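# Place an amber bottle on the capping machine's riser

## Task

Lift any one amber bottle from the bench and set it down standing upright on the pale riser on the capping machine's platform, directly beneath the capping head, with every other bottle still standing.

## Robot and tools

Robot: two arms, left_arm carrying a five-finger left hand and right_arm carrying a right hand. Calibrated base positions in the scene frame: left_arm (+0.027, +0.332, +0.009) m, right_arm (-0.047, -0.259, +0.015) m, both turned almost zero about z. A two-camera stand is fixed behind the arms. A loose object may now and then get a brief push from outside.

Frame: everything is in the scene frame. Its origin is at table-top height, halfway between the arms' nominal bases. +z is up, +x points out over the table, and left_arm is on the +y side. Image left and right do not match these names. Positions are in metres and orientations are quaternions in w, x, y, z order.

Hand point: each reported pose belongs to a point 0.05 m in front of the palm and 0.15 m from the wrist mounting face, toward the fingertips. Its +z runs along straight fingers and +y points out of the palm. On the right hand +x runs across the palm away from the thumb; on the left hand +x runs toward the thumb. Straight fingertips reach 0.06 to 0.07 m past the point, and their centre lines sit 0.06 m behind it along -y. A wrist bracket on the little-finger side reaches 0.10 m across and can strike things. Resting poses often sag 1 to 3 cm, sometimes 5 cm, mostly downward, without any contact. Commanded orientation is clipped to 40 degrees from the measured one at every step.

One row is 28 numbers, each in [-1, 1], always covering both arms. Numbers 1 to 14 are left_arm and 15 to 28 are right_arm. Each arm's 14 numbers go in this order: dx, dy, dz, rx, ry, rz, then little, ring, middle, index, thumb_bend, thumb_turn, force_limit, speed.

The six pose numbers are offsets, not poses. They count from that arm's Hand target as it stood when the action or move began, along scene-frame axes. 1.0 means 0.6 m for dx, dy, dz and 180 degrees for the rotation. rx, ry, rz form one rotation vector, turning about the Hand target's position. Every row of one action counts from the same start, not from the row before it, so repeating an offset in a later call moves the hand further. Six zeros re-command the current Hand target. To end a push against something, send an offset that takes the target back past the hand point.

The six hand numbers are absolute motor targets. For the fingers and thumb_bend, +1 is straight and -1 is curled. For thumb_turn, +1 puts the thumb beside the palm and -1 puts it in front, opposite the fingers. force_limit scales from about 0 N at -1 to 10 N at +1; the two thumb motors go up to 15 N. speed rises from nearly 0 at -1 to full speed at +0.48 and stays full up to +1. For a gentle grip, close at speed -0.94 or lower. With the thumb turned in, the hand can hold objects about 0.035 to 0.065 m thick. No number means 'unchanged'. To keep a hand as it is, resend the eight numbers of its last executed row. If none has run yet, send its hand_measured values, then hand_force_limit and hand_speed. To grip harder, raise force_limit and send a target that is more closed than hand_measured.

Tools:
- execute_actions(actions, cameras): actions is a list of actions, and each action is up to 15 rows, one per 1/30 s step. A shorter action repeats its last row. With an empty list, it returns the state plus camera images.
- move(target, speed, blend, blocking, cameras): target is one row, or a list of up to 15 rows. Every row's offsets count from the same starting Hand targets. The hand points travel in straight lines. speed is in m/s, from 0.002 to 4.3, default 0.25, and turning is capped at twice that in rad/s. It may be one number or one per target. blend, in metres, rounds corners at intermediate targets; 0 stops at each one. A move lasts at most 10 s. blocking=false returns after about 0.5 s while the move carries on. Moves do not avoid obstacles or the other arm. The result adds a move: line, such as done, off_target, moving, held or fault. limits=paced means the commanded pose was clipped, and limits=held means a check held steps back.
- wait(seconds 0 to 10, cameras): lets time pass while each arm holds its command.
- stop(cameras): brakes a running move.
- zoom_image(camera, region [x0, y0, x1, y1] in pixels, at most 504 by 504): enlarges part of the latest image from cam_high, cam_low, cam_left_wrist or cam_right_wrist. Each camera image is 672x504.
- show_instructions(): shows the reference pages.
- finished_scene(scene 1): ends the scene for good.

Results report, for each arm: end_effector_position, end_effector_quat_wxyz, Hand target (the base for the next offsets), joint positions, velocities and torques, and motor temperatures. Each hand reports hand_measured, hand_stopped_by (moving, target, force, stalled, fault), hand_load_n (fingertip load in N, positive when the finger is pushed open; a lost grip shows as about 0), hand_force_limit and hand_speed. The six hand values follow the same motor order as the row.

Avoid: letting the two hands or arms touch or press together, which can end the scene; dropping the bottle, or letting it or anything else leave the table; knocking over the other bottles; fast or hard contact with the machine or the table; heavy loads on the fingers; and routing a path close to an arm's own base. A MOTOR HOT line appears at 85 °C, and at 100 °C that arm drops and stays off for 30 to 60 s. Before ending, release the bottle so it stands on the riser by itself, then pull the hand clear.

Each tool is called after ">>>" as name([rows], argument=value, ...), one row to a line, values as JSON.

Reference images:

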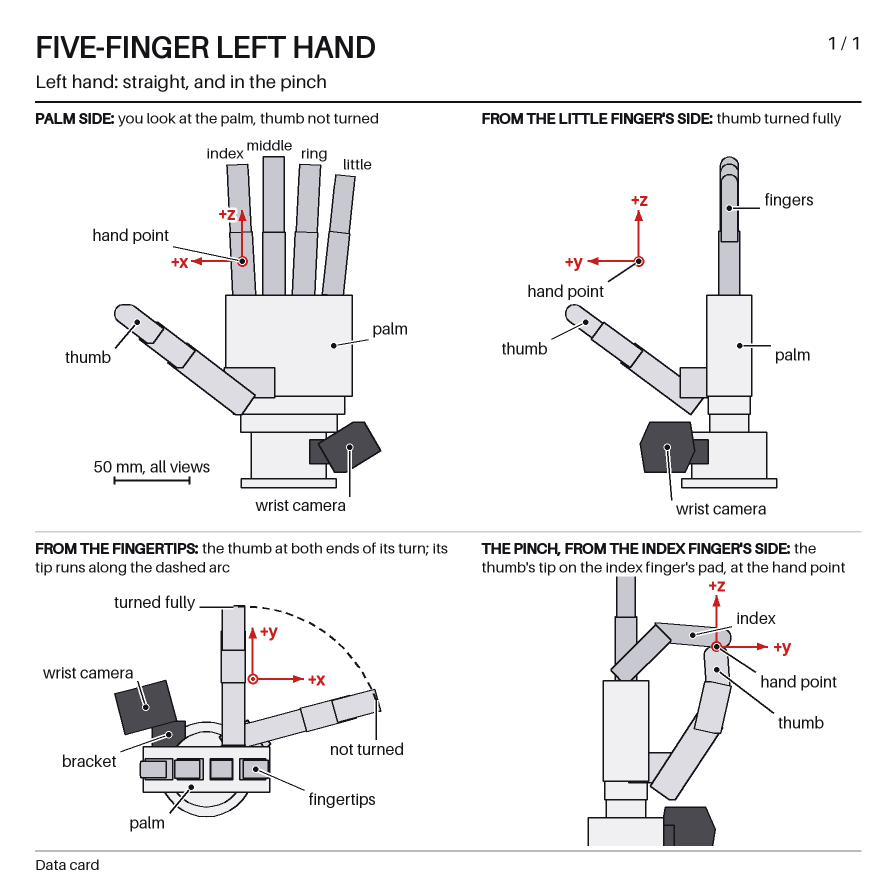

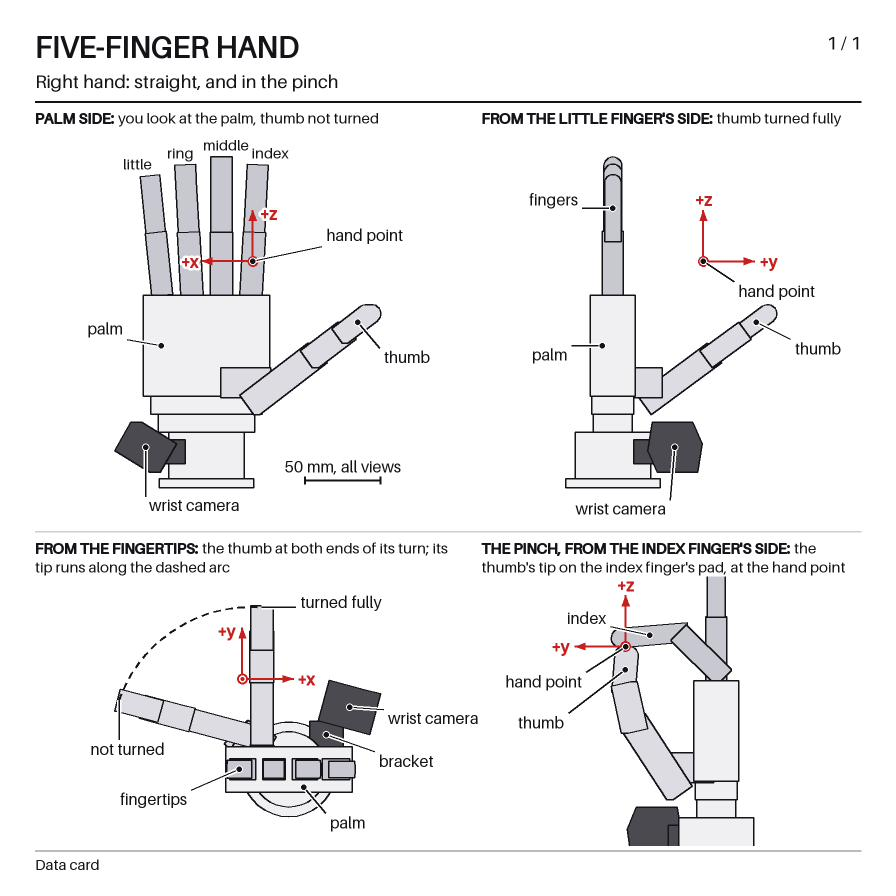

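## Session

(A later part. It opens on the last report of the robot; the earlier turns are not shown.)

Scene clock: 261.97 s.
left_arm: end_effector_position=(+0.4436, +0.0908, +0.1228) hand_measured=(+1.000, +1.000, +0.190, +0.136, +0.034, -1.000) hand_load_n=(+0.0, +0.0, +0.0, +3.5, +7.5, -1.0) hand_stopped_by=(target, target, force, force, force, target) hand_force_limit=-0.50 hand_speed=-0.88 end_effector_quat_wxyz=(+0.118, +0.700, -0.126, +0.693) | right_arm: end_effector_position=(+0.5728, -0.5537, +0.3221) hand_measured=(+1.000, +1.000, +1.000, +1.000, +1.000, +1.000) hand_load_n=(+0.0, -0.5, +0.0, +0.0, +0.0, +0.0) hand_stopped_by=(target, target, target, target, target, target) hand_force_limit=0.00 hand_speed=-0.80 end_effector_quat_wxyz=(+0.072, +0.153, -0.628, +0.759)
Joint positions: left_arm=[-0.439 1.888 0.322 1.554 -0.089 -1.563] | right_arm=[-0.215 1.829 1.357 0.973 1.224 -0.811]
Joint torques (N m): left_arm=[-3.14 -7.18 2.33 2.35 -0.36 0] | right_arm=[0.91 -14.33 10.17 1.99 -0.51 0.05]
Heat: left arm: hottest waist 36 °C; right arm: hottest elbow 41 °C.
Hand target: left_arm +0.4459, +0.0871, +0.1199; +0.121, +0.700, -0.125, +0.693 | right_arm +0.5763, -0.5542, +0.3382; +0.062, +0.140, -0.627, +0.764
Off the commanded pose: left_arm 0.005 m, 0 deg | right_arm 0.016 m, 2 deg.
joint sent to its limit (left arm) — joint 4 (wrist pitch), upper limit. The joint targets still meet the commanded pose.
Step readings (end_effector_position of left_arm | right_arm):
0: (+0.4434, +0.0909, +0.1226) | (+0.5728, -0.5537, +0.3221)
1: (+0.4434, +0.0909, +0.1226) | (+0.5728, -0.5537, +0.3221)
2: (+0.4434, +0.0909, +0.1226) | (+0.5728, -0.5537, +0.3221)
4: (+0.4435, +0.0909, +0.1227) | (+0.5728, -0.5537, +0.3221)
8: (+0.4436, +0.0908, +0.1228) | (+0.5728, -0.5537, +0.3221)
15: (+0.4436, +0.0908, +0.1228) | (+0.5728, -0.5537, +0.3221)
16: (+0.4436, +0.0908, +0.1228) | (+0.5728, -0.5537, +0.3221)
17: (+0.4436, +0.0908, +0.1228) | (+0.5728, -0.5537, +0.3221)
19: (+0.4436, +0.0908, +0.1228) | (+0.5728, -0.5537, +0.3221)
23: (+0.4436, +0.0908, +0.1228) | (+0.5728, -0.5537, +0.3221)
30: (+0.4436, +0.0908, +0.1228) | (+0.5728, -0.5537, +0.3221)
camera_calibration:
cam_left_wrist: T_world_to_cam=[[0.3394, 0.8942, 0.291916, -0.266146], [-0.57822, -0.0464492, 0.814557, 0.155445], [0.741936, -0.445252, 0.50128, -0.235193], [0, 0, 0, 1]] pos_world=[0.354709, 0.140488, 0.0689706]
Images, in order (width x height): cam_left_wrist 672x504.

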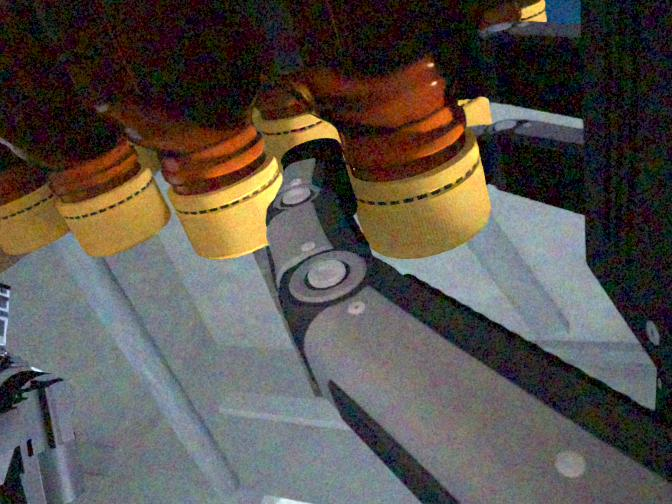

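>>> zoom_image(camera="cam_left_wrist", region=[200, 80, 560, 350])

>>> execute_actions(actions=[], cameras=["cam_high", "cam_low"])

Scaled by 1.400 from the camera's 672x504 image, which has a finer 960x720 frame.

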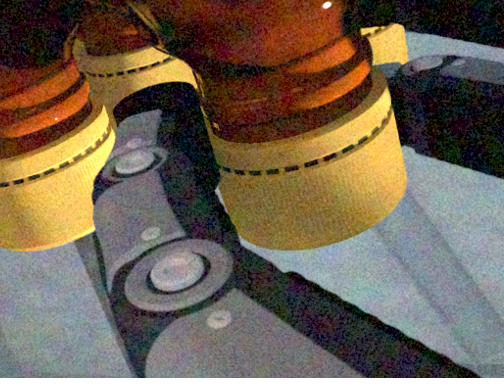

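Scene clock: 264.60 s.
left_arm: end_effector_position=(+0.4436, +0.0908, +0.1228) hand_measured=(+1.000, +1.000, +0.190, +0.136, +0.034, -1.000) hand_load_n=(+0.0, +0.0, +0.0, +3.5, +7.5, -1.0) hand_stopped_by=(target, target, force, force, force, target) hand_force_limit=-0.50 hand_speed=-0.88 end_effector_quat_wxyz=(+0.118, +0.700, -0.126, +0.693) | right_arm: end_effector_position=(+0.5728, -0.5537, +0.3221) hand_measured=(+1.000, +1.000, +1.000, +1.000, +1.000, +1.000) hand_load_n=(+0.0, +0.0, -0.5, -0.5, +0.0, +0.0) hand_stopped_by=(target, target, target, target, target, target) hand_force_limit=0.00 hand_speed=-0.80 end_effector_quat_wxyz=(+0.072, +0.153, -0.628, +0.759)
Joint positions: left_arm=[-0.439 1.888 0.322 1.554 -0.089 -1.563] | right_arm=[-0.215 1.829 1.357 0.973 1.224 -0.811]
Joint velocities: within noise
Joint torques (N m): left_arm=[-3.08 -6.89 2.14 2.33 -0.32 -0.01] | right_arm=[0.67 -14.51 10.03 1.98 -0.52 0.08]
Motor temperatures (°C): left_arm=[36 28 30 25 26 27] | right_arm=[28 28 41 25 25 24]
Heat: left arm: hottest waist 36 °C; right arm: hottest elbow 41 °C.
Hand target: left_arm +0.4459, +0.0871, +0.1199; +0.121, +0.700, -0.125, +0.693 | right_arm +0.5763, -0.5542, +0.3382; +0.062, +0.140, -0.627, +0.764
Off the commanded pose: left_arm 0.005 m, 0 deg | right_arm 0.016 m, 2 deg.
Images, in order (width x height): cam_high 672x504, cam_low 672x504.

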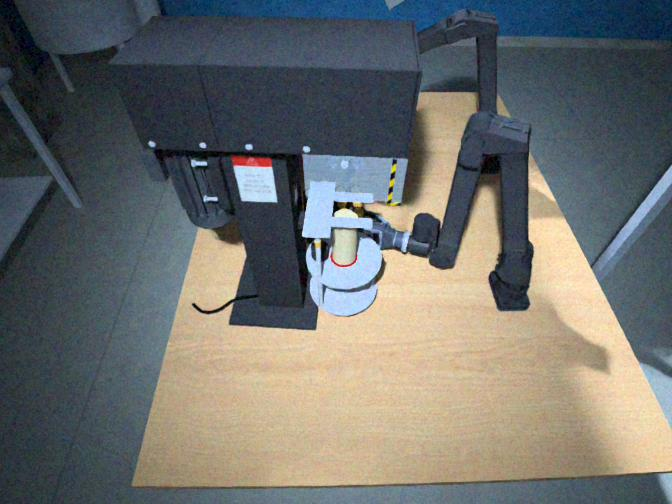

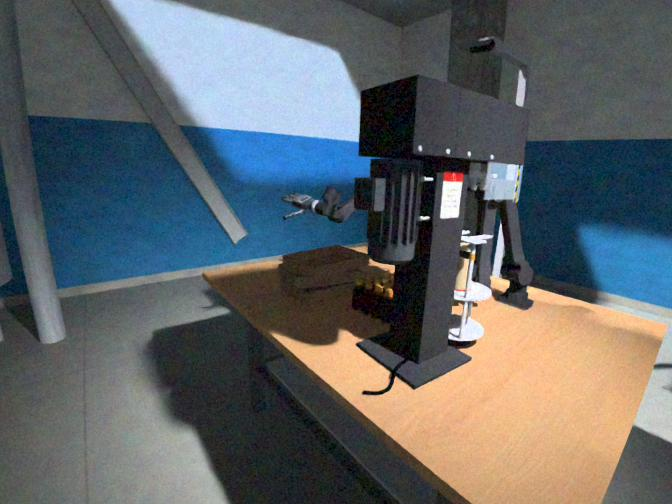

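>>> move(target=[0,0,0.0417,0,0,0,1,1,-0.2,-0.2,-0.15,-1,-0.5,-0.88,0,0,0,0,0,0,1,1,1,1,1,1,0,-0.8], speed=0.04, cameras=["cam_left_wrist"])

Scene clock: 278.43 s.
left_arm: end_effector_position=(+0.4451, +0.0904, +0.1267) hand_measured=(+1.000, +1.000, +0.190, +0.136, +0.034, -1.000) hand_load_n=(+0.0, +0.0, +1.0, +3.0, +7.0, -3.0) hand_stopped_by=(target, target, force, force, force, target) hand_force_limit=-0.50 hand_speed=-0.88 end_effector_quat_wxyz=(+0.114, +0.714, -0.129, +0.679) | right_arm: end_effector_position=(+0.5728, -0.5537, +0.3221) hand_measured=(+1.000, +1.000, +1.000, +1.000, +1.000, +1.000) hand_load_n=(+0.0, +0.0, +0.0, +0.0, +0.0, +0.0) hand_stopped_by=(target, target, target, target, target, target) hand_force_limit=0.00 hand_speed=-0.80 end_effector_quat_wxyz=(+0.072, +0.153, -0.628, +0.759)
Joint positions: left_arm=[-0.44 1.806 0.315 1.438 -0.091 -1.563] | right_arm=[-0.215 1.829 1.357 0.973 1.224 -0.811]
Joint torques (N m): left_arm=[-3.14 -10.46 2.28 2.33 -0.26 -0.06] | right_arm=[0.62 -14.39 10.18 2.17 -0.5 0.08]
Heat: left arm: hottest waist 36 °C; right arm: hottest elbow 41 °C.
Hand target: left_arm +0.4458, +0.0869, +0.1451; +0.121, +0.699, -0.125, +0.693 | right_arm +0.5763, -0.5542, +0.3382; +0.062, +0.140, -0.627, +0.764
Off the commanded pose: left_arm 0.019 m, 2 deg | right_arm 0.016 m, 2 deg.
move: off_target (left_arm, right_arm)
camera_calibration:
cam_left_wrist: T_world_to_cam=[[0.348474, 0.889819, 0.2946, -0.271445], [-0.547925, -0.0616233, 0.834255, 0.138505], [0.760489, -0.452134, 0.46608, -0.241545], [0, 0, 0, 1]] pos_world=[0.354174, 0.140861, 0.0769983]
Images, in order (width x height): cam_left_wrist 672x504.

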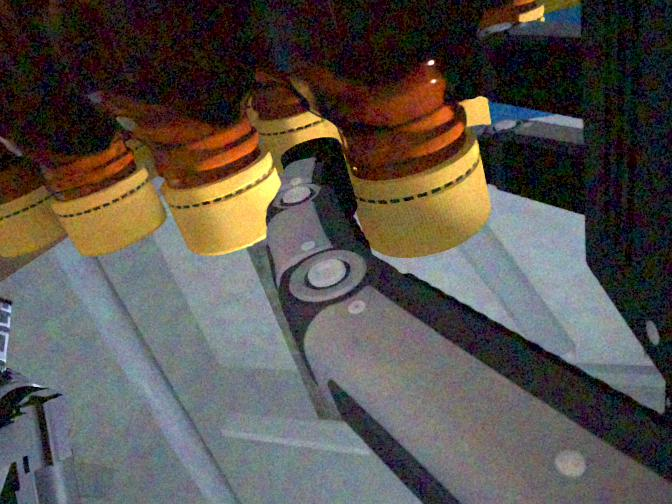

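>>> move(target=[0,0,0.0333,0,0,0,1,1,-0.2,-0.2,-0.15,-1,-0.5,-0.88,0,0,0,0,0,0,1,1,1,1,1,1,0,-0.8], speed=0.04, cameras=["cam_left_wrist"])

Scene clock: 281.13 s.
left_arm: end_effector_position=(+0.4456, +0.0902, +0.1472) hand_measured=(+1.000, +1.000, +0.190, +0.136, +0.034, -1.000) hand_load_n=(+0.0, +0.0, +1.0, +3.5, +7.0, -3.0) hand_stopped_by=(target, target, force, force, force, target) hand_force_limit=-0.50 hand_speed=-0.88 end_effector_quat_wxyz=(+0.114, +0.713, -0.128, +0.679) | right_arm: end_effector_position=(+0.5728, -0.5537, +0.3221) hand_measured=(+1.000, +1.000, +1.000, +1.000, +1.000, +1.000) hand_load_n=(+0.0, +0.0, +0.0, +0.0, +0.0, +0.0) hand_stopped_by=(target, target, target, target, target, target) hand_force_limit=0.00 hand_speed=-0.80 end_effector_quat_wxyz=(+0.072, +0.153, -0.628, +0.759)
Joint positions: left_arm=[-0.44 1.697 0.312 1.334 -0.091 -1.563] | right_arm=[-0.215 1.829 1.357 0.973 1.224 -0.811]
Joint torques (N m): left_arm=[-2.73 -9.47 3.19 2.35 -0.21 -0.04] | right_arm=[1.26 -13.92 10.4 1.98 -0.48 0.02]
Heat: left arm: hottest waist 36 °C; right arm: hottest elbow 41 °C.
Hand target: left_arm +0.4459, +0.0868, +0.1650; +0.121, +0.699, -0.125, +0.693 | right_arm +0.5763, -0.5542, +0.3382; +0.062, +0.140, -0.627, +0.764
Off the commanded pose: left_arm 0.018 m, 2 deg | right_arm 0.016 m, 2 deg.
move: off_target (left_arm, right_arm)
camera_calibration:
cam_left_wrist: T_world_to_cam=[[0.348021, 0.890022, 0.294521, -0.277258], [-0.549106, -0.0611084, 0.833516, 0.122211], [0.759845, -0.451804, 0.467449, -0.251595], [0, 0, 0, 1]] pos_world=[0.354772, 0.140562, 0.0974011]
Images, in order (width x height): cam_left_wrist 672x504.

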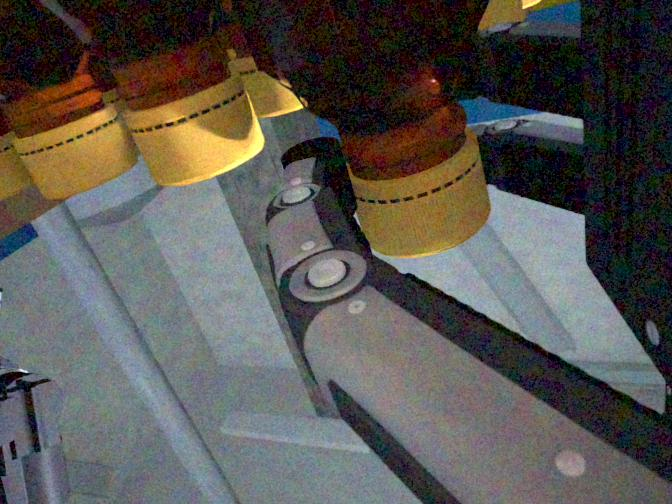

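>>> move([
  [-0.013,0.007,0.083,0,0,0,1,1,-0.2,-0.2,-0.15,-1,-0.5,-0.88,0,0,0,0,0,0,1,1,1,1,1,1,0,-0.8],
  [-0.025,0.01,0.22,0,0,0,1,1,-0.2,-0.2,-0.15,-1,-0.5,-0.88,0,0,0,0,0,0,1,1,1,1,1,1,0,-0.8],
], speed=0.06, blend=[0.02,0], cameras=["cam_left_wrist","cam_high"])

Scene clock: 286.40 s.
left_arm: end_effector_position=(+0.4201, +0.1028, +0.2508) hand_measured=(+1.000, +1.000, +0.190, +0.136, +0.034, -1.000) hand_load_n=(+0.0, +0.0, +1.5, +3.5, +7.0, -3.5) hand_stopped_by=(target, target, force, force, force, target) hand_force_limit=-0.50 hand_speed=-0.88 end_effector_quat_wxyz=(+0.108, +0.729, -0.132, +0.663) | right_arm: end_effector_position=(+0.5728, -0.5537, +0.3221) hand_measured=(+1.000, +1.000, +1.000, +1.000, +1.000, +1.000) hand_load_n=(+0.0, +0.0, +0.0, +0.0, +0.0, +0.0) hand_stopped_by=(target, target, target, target, target, target) hand_force_limit=0.00 hand_speed=-0.80 end_effector_quat_wxyz=(+0.072, +0.153, -0.628, +0.759)
Joint positions: left_arm=[-0.44 1.053 0.324 0.631 -0.094 -1.563] | right_arm=[-0.215 1.829 1.357 0.973 1.224 -0.811]
Joint torques (N m): left_arm=[-3.19 -4.95 11.06 2.28 -0.2 -0.02] | right_arm=[0.44 -14.15 10.1 2.13 -0.51 0.05]
Heat: left arm: hottest waist 36 °C; right arm: hottest elbow 41 °C.
Hand target: left_arm +0.4309, +0.0929, +0.2971; +0.121, +0.699, -0.125, +0.693 | right_arm +0.5763, -0.5542, +0.3382; +0.062, +0.140, -0.627, +0.764
Off the commanded pose: left_arm 0.049 m, 5 deg | right_arm 0.016 m, 2 deg.
move: off_target (left_arm, right_arm)
camera_calibration:
cam_left_wrist: T_world_to_cam=[[0.357907, 0.885161, 0.29731, -0.314439], [-0.513038, -0.0796239, 0.854665, 0.00404841], [0.780189, -0.458422, 0.425623, -0.272278], [0, 0, 0, 1]] pos_world=[0.327045, 0.153834, 0.205914]
Images, in order (width x height): cam_high 672x504, cam_left_wrist 672x504.

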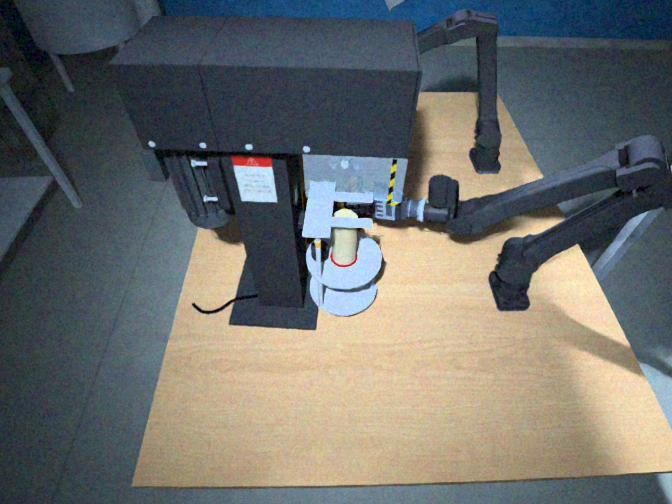

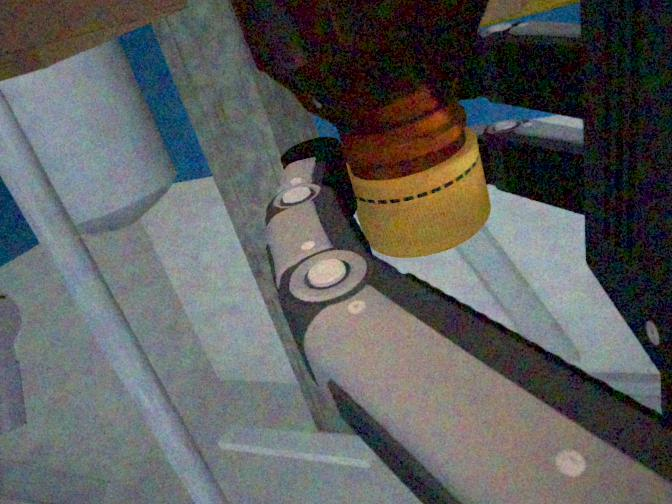

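>>> move([
  [-0.118,0.0785,0.1215,0,0,0.083,1,1,-0.2,-0.2,-0.15,-1,-0.5,-0.88,0,0,0,0,0,0,1,1,1,1,1,1,0,-0.8],
  [-0.135,0.1785,0.2715,0,0,0.194,1,1,-0.2,-0.2,-0.15,-1,-0.5,-0.88,0,0,0,0,0,0,1,1,1,1,1,1,0,-0.8],
], speed=0.1, blend=[0.03,0], cameras=["cam_left_wrist","cam_high","cam_low"])

Scene clock: 313.63 s.
left_arm: end_effector_position=(+0.3544, +0.2001, +0.4096) hand_measured=(+1.000, +1.000, +0.190, +0.136, +0.034, -1.000) hand_load_n=(+0.0, +0.0, +1.0, +3.0, +7.5, -2.5) hand_stopped_by=(target, target, force, force, force, target) hand_force_limit=-0.50 hand_speed=-0.88 end_effector_quat_wxyz=(-0.127, +0.722, +0.063, +0.677) | right_arm: end_effector_position=(+0.5728, -0.5537, +0.3221) hand_measured=(+1.000, +1.000, +1.000, +1.000, +1.000, +1.000) hand_load_n=(+0.0, +0.0, +0.0, +0.0, +0.0, +0.0) hand_stopped_by=(target, target, target, target, target, target) hand_force_limit=0.00 hand_speed=-0.80 end_effector_quat_wxyz=(+0.072, +0.153, -0.628, +0.759)
Joint positions: left_arm=[-0.793 0.489 0.556 -0.172 -1.058 -1.564] | right_arm=[-0.215 1.829 1.357 0.973 1.224 -0.811]
Joint torques (N m): left_arm=[-3.14 0.32 13.59 1.63 -0.37 -0.18] | right_arm=[1.08 -14.56 10.13 1.85 -0.51 0.07]
Heat: left arm: hottest waist 36 °C; right arm: hottest elbow 41 °C.
Hand target: left_arm +0.3500, +0.2000, +0.4597; -0.093, +0.705, +0.091, +0.697 | right_arm +0.5763, -0.5542, +0.3382; +0.062, +0.140, -0.627, +0.764
Off the commanded pose: left_arm 0.051 m, 6 deg | right_arm 0.016 m, 2 deg.
move: off_target (left_arm, right_arm)
camera_calibration:
cam_left_wrist: T_world_to_cam=[[-0.217992, 0.90084, 0.375456, -0.255261], [-0.395514, -0.433244, 0.809857, -0.110169], [0.892215, 0.0280442, 0.450738, -0.391366], [0, 0, 0, 1]] pos_world=[0.249965, 0.193194, 0.361464]
Images, in order (width x height): cam_high 672x504, cam_low 672x504, cam_left_wrist 672x504.

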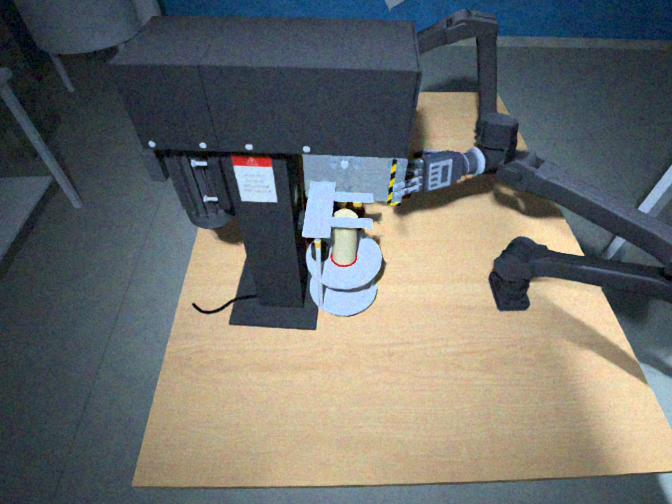

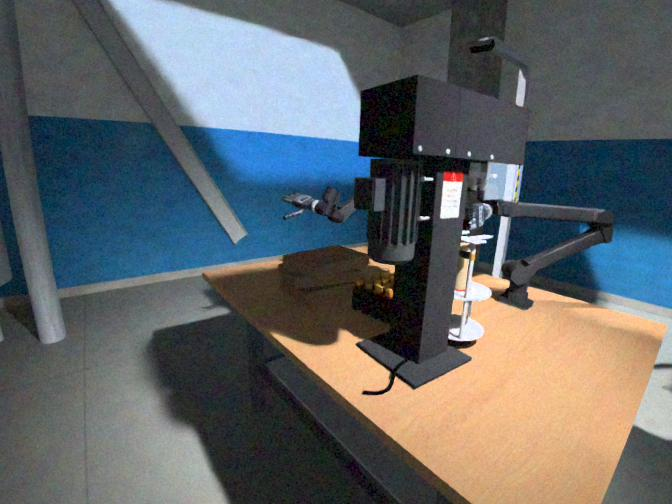

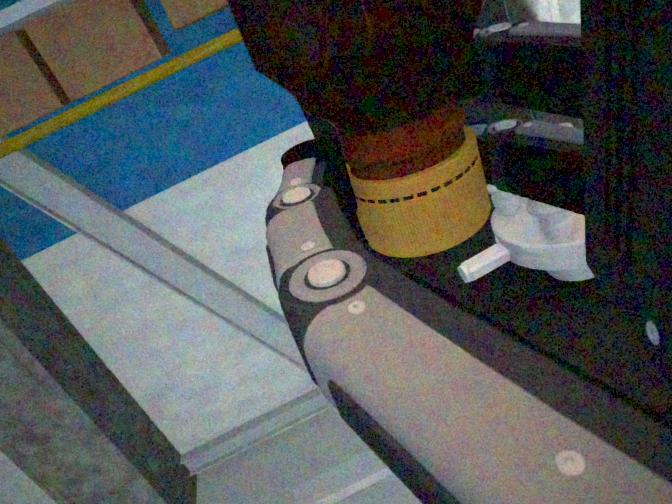

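>>> zoom_image(camera="cam_low", region=[330, 180, 530, 330])

>>> zoom_image(camera="cam_high", region=[290, 120, 490, 270])

Scaled by 2.520 from the camera's 672x504 image, which has a finer 960x720 frame.

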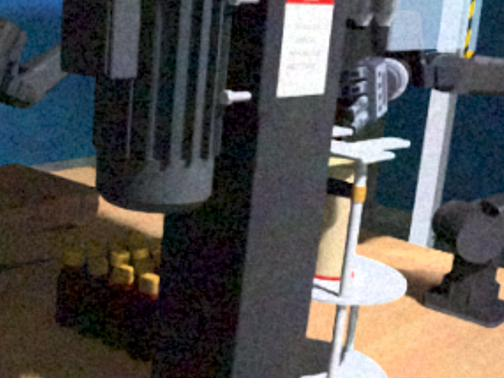

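Scaled by 2.520 from the camera's 672x504 image, which has a finer 960x720 frame.

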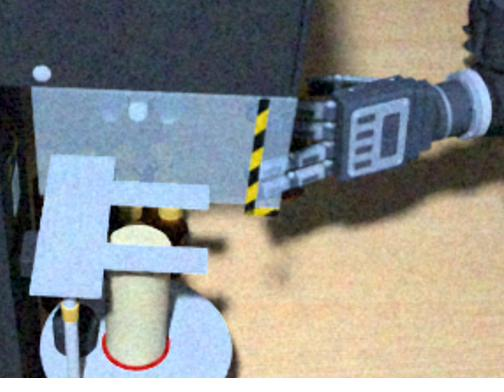

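>>> move(target=[0.058,0.192,0.0737,-0.0183,-0.03,0.111,1,1,-0.2,-0.2,-0.15,-1,-0.5,-0.88,0,0,0,0,0,0,1,1,1,1,1,1,0,-0.8], speed=0.08, cameras=["cam_high","cam_low","cam_left_wrist"])

Scene clock: 328.73 s.
left_arm: end_effector_position=(+0.3866, +0.3085, +0.4491) hand_measured=(+1.000, +1.000, +0.190, +0.136, +0.034, -1.000) hand_load_n=(+0.0, +0.0, +1.0, +3.0, +7.5, -3.0) hand_stopped_by=(target, target, force, force, force, target) hand_force_limit=-0.50 hand_speed=-0.88 end_effector_quat_wxyz=(-0.213, +0.677, +0.204, +0.674) | right_arm: end_effector_position=(+0.5728, -0.5537, +0.3221) hand_measured=(+1.000, +1.000, +1.000, +1.000, +1.000, +1.000) hand_load_n=(-0.5, +0.0, +0.0, +0.0, +0.0, +0.0) hand_stopped_by=(target, target, target, target, target, target) hand_force_limit=0.00 hand_speed=-0.80 end_effector_quat_wxyz=(+0.072, +0.153, -0.628, +0.759)
Joint positions: left_arm=[-0.47 0.532 0.608 -0.076 -1.065 -1.557] | right_arm=[-0.215 1.829 1.357 0.973 1.224 -0.811]
Joint torques (N m): left_arm=[-1.2 0.5 13.9 2.86 -0.07 -0.06] | right_arm=[0.62 -13.86 10.09 2.04 -0.48 0.09]
Motor temperatures (°C): left_arm=[36 28 37 25 26 27] | right_arm=[28 28 41 25 25 24]
Heat: left arm: hottest elbow 37 °C; right arm: hottest elbow 41 °C.
Hand target: left_arm +0.3847, +0.3153, +0.5041; -0.188, +0.647, +0.236, +0.700 | right_arm +0.5763, -0.5542, +0.3382; +0.062, +0.140, -0.627, +0.764
Off the commanded pose: left_arm 0.055 m, 6 deg | right_arm 0.016 m, 2 deg.
move: off_target (left_arm, right_arm)
camera_calibration:
cam_left_wrist: T_world_to_cam=[[-0.528702, 0.795346, 0.296477, -0.172643], [-0.306847, -0.504754, 0.806888, -0.0932556], [0.791403, 0.33563, 0.510914, -0.523882], [0, 0, 0, 1]] pos_world=[0.29471, 0.266071, 0.39409]
Images, in order (width x height): cam_high 672x504, cam_low 672x504, cam_left_wrist 672x504.

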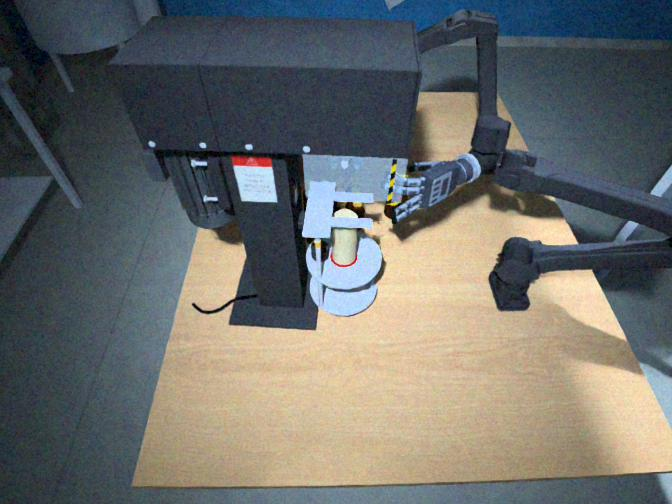

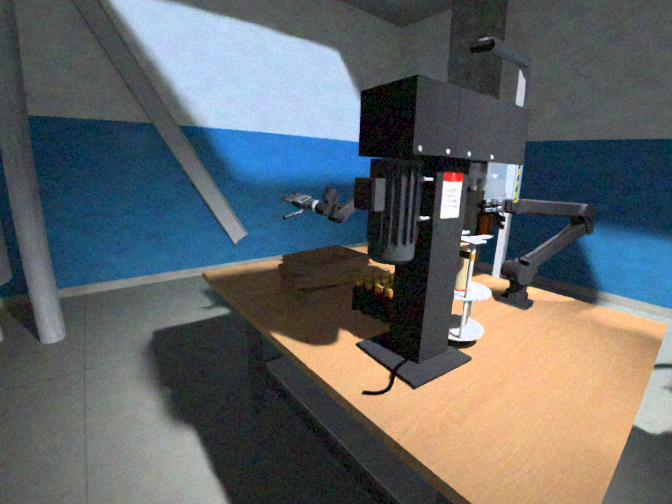

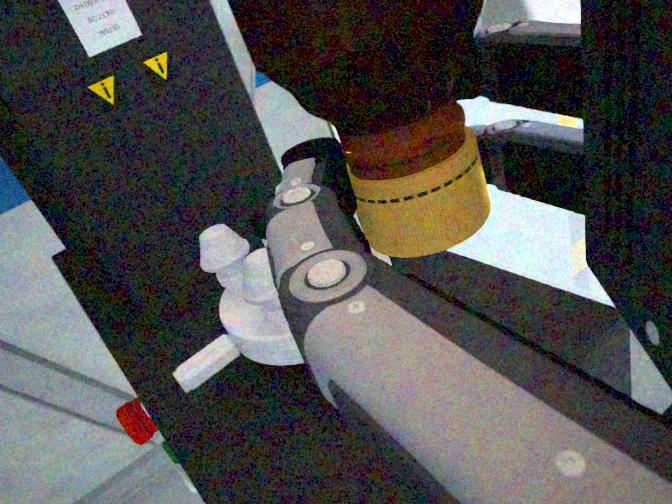

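>>> zoom_image(camera="cam_low", region=[440, 170, 540, 290])

>>> zoom_image(camera="cam_high", region=[300, 140, 460, 280])

Scaled by 4.200 from the camera's 672x504 image, which has a finer 960x720 frame.

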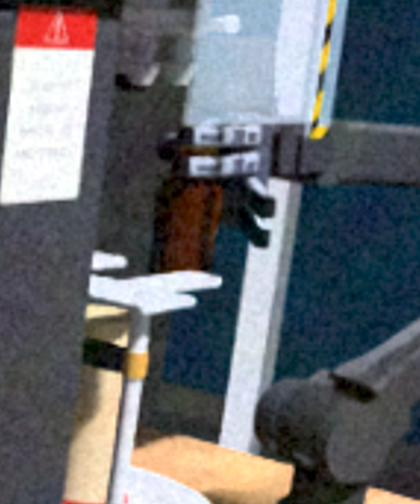

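Scaled by 3.150 from the camera's 672x504 image, which has a finer 960x720 frame.

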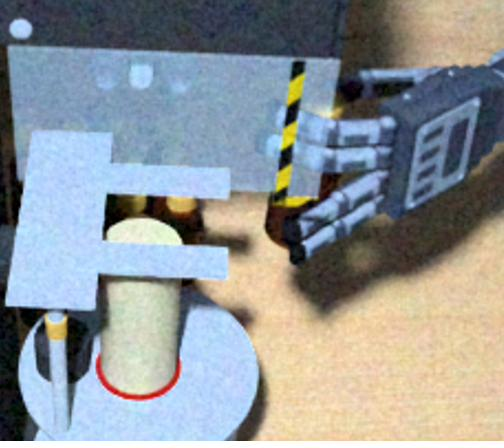

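>>> zoom_image(camera="cam_low", region=[455, 195, 505, 255])

>>> zoom_image(camera="cam_high", region=[320, 180, 420, 240])

Scaled by 8.400 from the camera's 672x504 image, which has a finer 960x720 frame.

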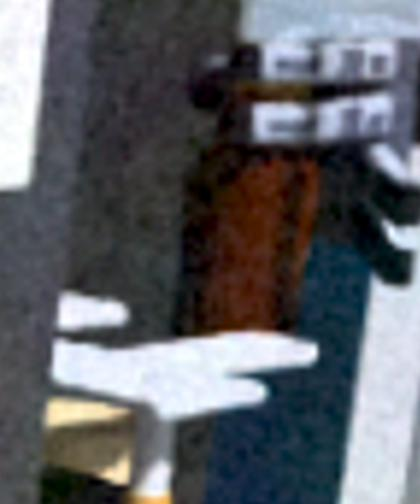

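Scaled by 5.040 from the camera's 672x504 image, which has a finer 960x720 frame.

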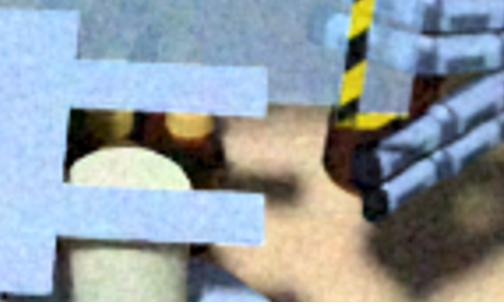

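>>> zoom_image(camera="cam_left_wrist", region=[120, 160, 500, 440])

Scaled by 1.326 from the camera's 672x504 image, which has a finer 960x720 frame.

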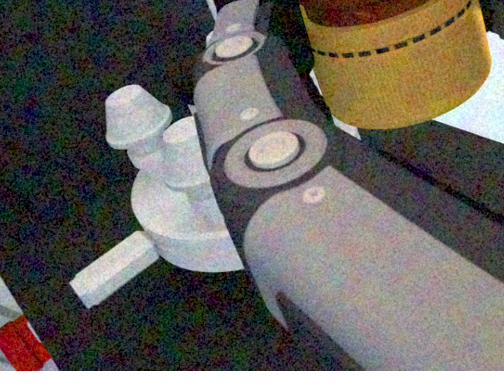

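>>> zoom_image(camera="cam_high", region=[300, 130, 400, 200])

>>> zoom_image(camera="cam_low", region=[450, 160, 520, 220])

Scaled by 5.040 from the camera's 672x504 image, which has a finer 960x720 frame.

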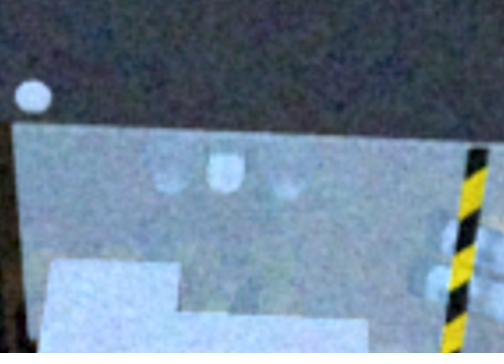

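Scaled by 7.200 from the camera's 672x504 image, which has a finer 960x720 frame.

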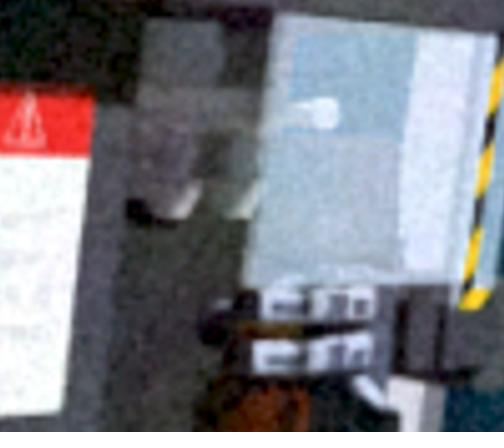

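>>> zoom_image(camera="cam_left_wrist", region=[220, 0, 520, 280])

Scaled by 1.680 from the camera's 672x504 image, which has a finer 960x720 frame.

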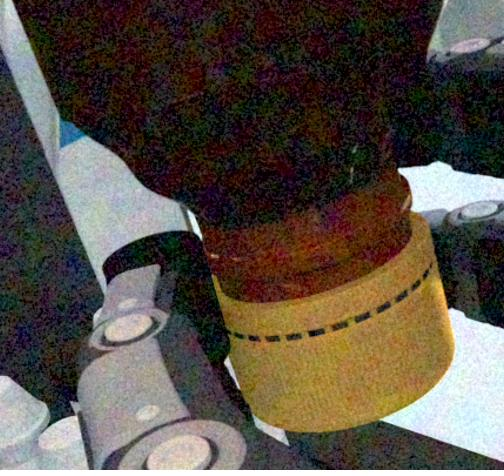

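>>> zoom_image(camera="cam_low", region=[470, 205, 500, 240])

>>> zoom_image(camera="cam_low", region=[430, 180, 510, 300])

Scaled by 14.400 from the camera's 672x504 image, which has a finer 960x720 frame.

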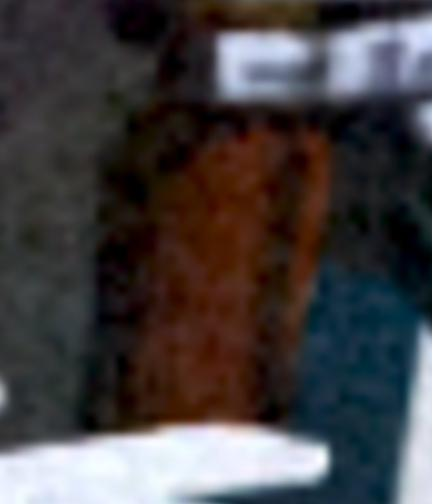

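Scaled by 4.200 from the camera's 672x504 image, which has a finer 960x720 frame.

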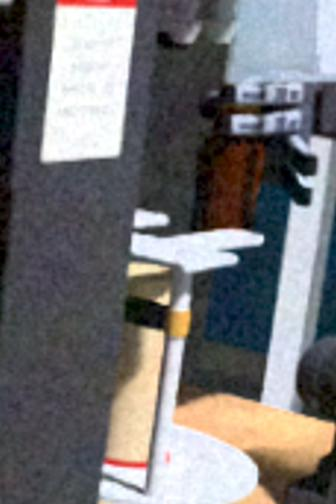

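>>> move(target=[0,0.035,0.0233,0,0,0,1,1,-0.2,-0.2,-0.15,-1,-0.5,-0.88,0,0,0,0,0,0,1,1,1,1,1,1,0,-0.8], speed=0.06, cameras=["cam_high","cam_low","cam_left_wrist"])

>>> zoom_image(camera="cam_low", region=[455, 190, 515, 260])

>>> zoom_image(camera="cam_high", region=[320, 150, 430, 240])

Scene clock: 460.50 s.
left_arm: end_effector_position=(+0.3934, +0.3280, +0.4632) hand_measured=(+1.000, +1.000, +0.190, +0.136, +0.034, -1.000) hand_load_n=(+0.0, +0.0, +1.0, +3.0, +7.0, -2.5) hand_stopped_by=(target, target, force, force, force, target) hand_force_limit=-0.50 hand_speed=-0.88 end_effector_quat_wxyz=(-0.213, +0.677, +0.205, +0.674) | right_arm: end_effector_position=(+0.5728, -0.5537, +0.3221) hand_measured=(+1.000, +1.000, +1.000, +1.000, +1.000, +1.000) hand_load_n=(+0.0, +0.0, -0.5, +0.0, +0.0, +0.0) hand_stopped_by=(target, target, target, target, target, target) hand_force_limit=0.00 hand_speed=-0.80 end_effector_quat_wxyz=(+0.072, +0.153, -0.628, +0.759)
Joint positions: left_arm=[-0.359 0.532 0.647 -0.118 -0.955 -1.562] | right_arm=[-0.215 1.829 1.357 0.973 1.224 -0.811]
Joint torques (N m): left_arm=[-1.73 -0.32 13.7 1.92 -0.1 -0.18] | right_arm=[0.91 -14.39 10.09 2.09 -0.51 0.06]
Motor temperatures (°C): left_arm=[35 27 43 25 25 26] | right_arm=[27 28 42 24 25 24]
Heat: left arm: hottest elbow 43 °C; right arm: hottest elbow 42 °C.
Hand target: left_arm +0.3846, +0.3363, +0.5182; -0.188, +0.647, +0.236, +0.700 | right_arm +0.5763, -0.5542, +0.3382; +0.062, +0.140, -0.627, +0.764
Off the commanded pose: left_arm 0.056 m, 6 deg | right_arm 0.016 m, 2 deg.
move: off_target (left_arm, right_arm)
camera_calibration:
cam_left_wrist: T_world_to_cam=[[-0.529198, 0.795767, 0.294457, -0.187708], [-0.30615, -0.502731, 0.808414, -0.0944218], [0.791342, 0.337663, 0.509668, -0.543067], [0, 0, 0, 1]] pos_world=[0.30151, 0.285277, 0.408388]
Images, in order (width x height): cam_high 672x504, cam_low 672x504, cam_left_wrist 672x504.

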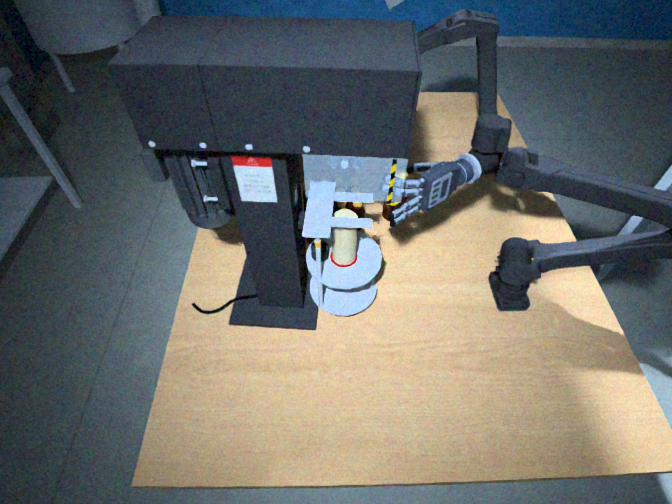

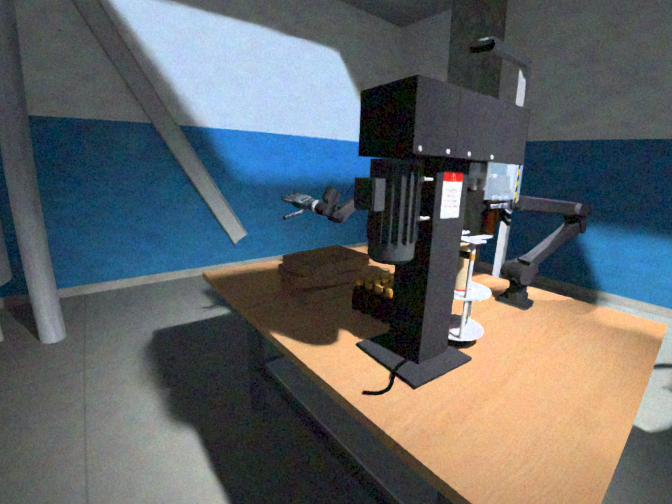

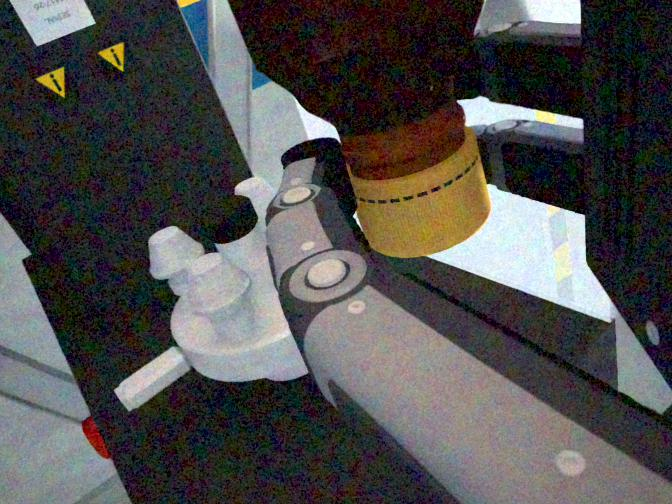

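Scaled by 7.200 from the camera's 672x504 image, which has a finer 960x720 frame.

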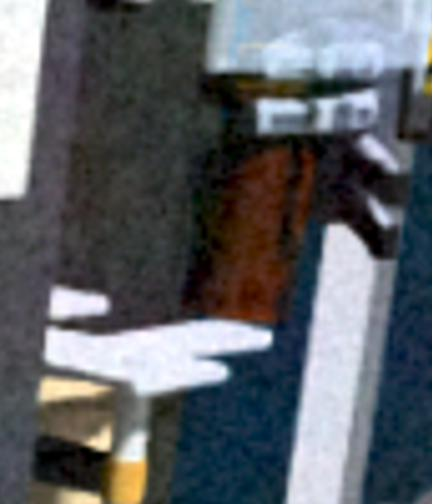

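Scaled by 4.582 from the camera's 672x504 image, which has a finer 960x720 frame.

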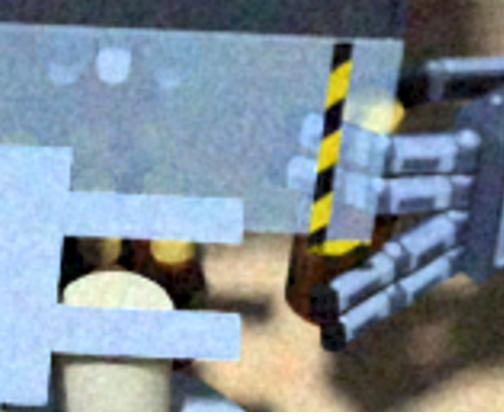

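>>> move(target=[0.0225,0.0083,0,0,0,0,1,1,-0.2,-0.2,-0.15,-1,-0.5,-0.88,0,0,0,0,0,0,1,1,1,1,1,1,0,-0.8], speed=0.04, cameras=["cam_high","cam_low","cam_left_wrist"])

>>> zoom_image(camera="cam_low", region=[455, 190, 515, 260])

>>> zoom_image(camera="cam_high", region=[320, 150, 430, 240])

Scene clock: 467.93 s.
left_arm: end_effector_position=(+0.4024, +0.3338, +0.4593) hand_measured=(+1.000, +1.000, +0.190, +0.136, +0.034, -1.000) hand_load_n=(+0.0, +0.0, +1.0, +3.5, +7.5, -3.0) hand_stopped_by=(target, target, force, force, force, target) hand_force_limit=-0.50 hand_speed=-0.88 end_effector_quat_wxyz=(-0.213, +0.682, +0.204, +0.670) | right_arm: end_effector_position=(+0.5728, -0.5537, +0.3221) hand_measured=(+1.000, +1.000, +1.000, +1.000, +1.000, +1.000) hand_load_n=(+0.0, +0.0, +0.0, +0.0, +0.0, -0.5) hand_stopped_by=(target, target, target, target, target, target) hand_force_limit=0.00 hand_speed=-0.80 end_effector_quat_wxyz=(+0.072, +0.153, -0.628, +0.759)
Joint positions: left_arm=[-0.313 0.553 0.652 -0.118 -0.908 -1.569] | right_arm=[-0.215 1.829 1.357 0.973 1.224 -0.811]
Joint torques (N m): left_arm=[-1.44 0.38 13.97 2.76 -0.08 -0.2] | right_arm=[0.32 -14.27 10.21 2.15 -0.51 0.05]
Heat: left arm: hottest elbow 44 °C; right arm: hottest elbow 42 °C.
Hand target: left_arm +0.3982, +0.3412, +0.5180; -0.188, +0.647, +0.236, +0.700 | right_arm +0.5763, -0.5542, +0.3382; +0.062, +0.140, -0.627, +0.764
Off the commanded pose: left_arm 0.060 m, 7 deg | right_arm 0.016 m, 2 deg.
move: off_target (left_arm, right_arm)
camera_calibration:
cam_left_wrist: T_world_to_cam=[[-0.52461, 0.796482, 0.300666, -0.191398], [-0.296665, -0.50206, 0.812358, -0.0914727], [0.797981, 0.336975, 0.499674, -0.547981], [0, 0, 0, 1]] pos_world=[0.309733, 0.291176, 0.405667]
Images, in order (width x height): cam_high 672x504, cam_low 672x504, cam_left_wrist 672x504.

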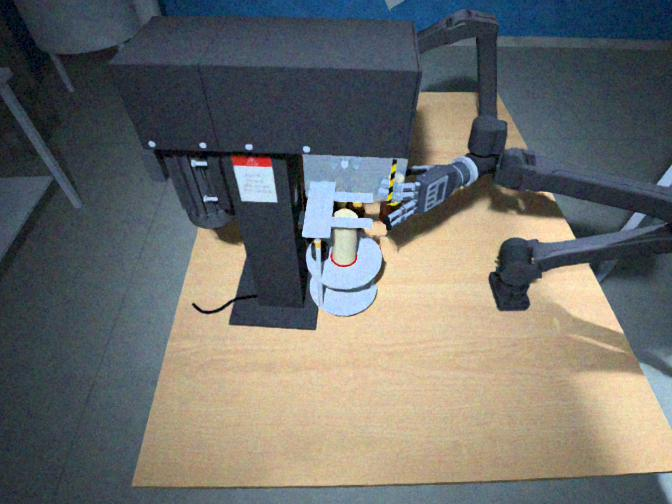

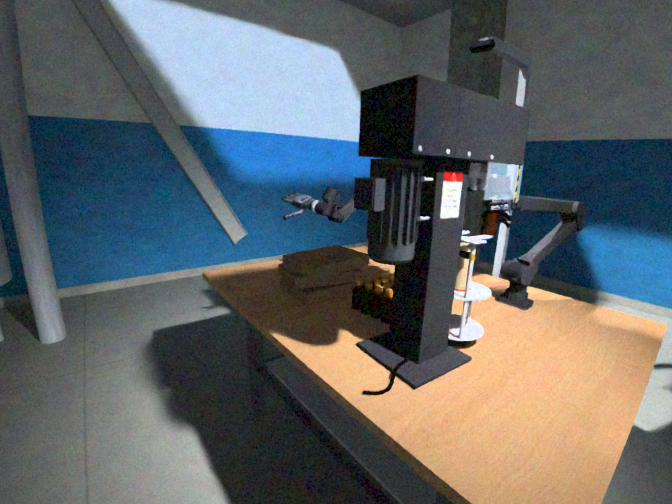

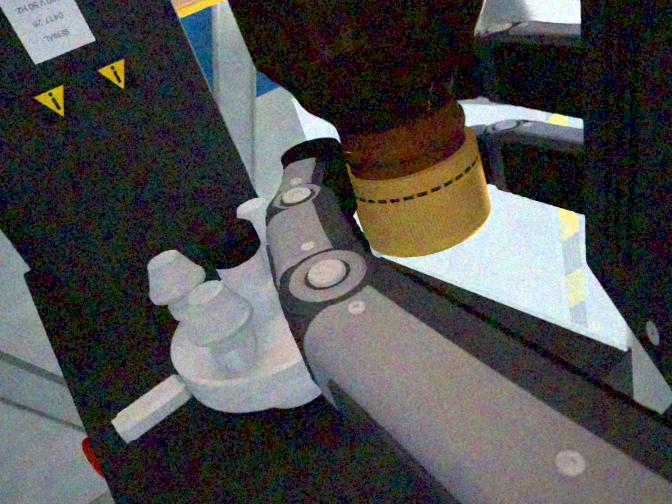

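Scaled by 7.200 from the camera's 672x504 image, which has a finer 960x720 frame.

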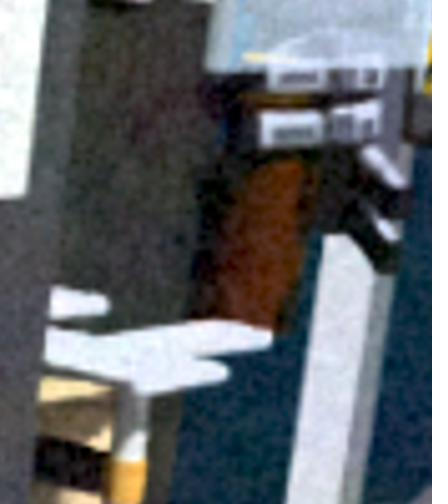

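Scaled by 4.582 from the camera's 672x504 image, which has a finer 960x720 frame.

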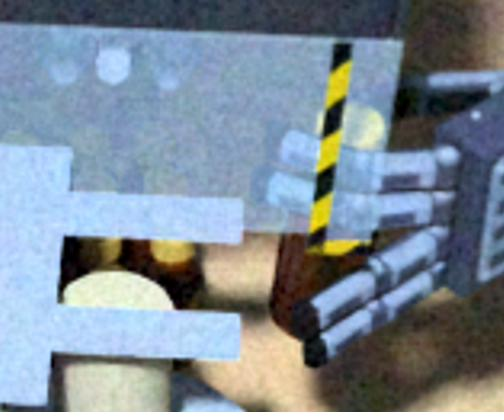

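>>> zoom_image(camera="cam_low", region=[480, 220, 504, 248])

>>> zoom_image(camera="cam_high", region=[360, 180, 410, 235])

Scaled by 18.000 from the camera's 672x504 image, which has a finer 960x720 frame.

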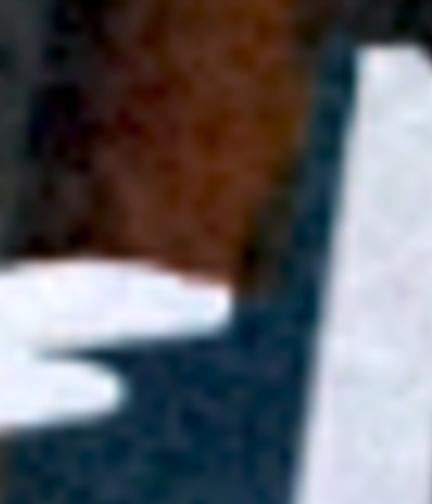

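Scaled by 9.164 from the camera's 672x504 image, which has a finer 960x720 frame.

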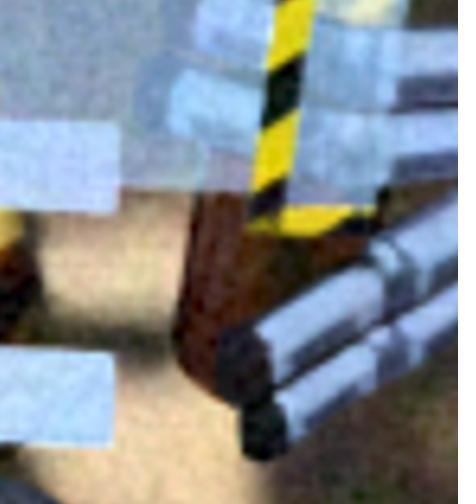

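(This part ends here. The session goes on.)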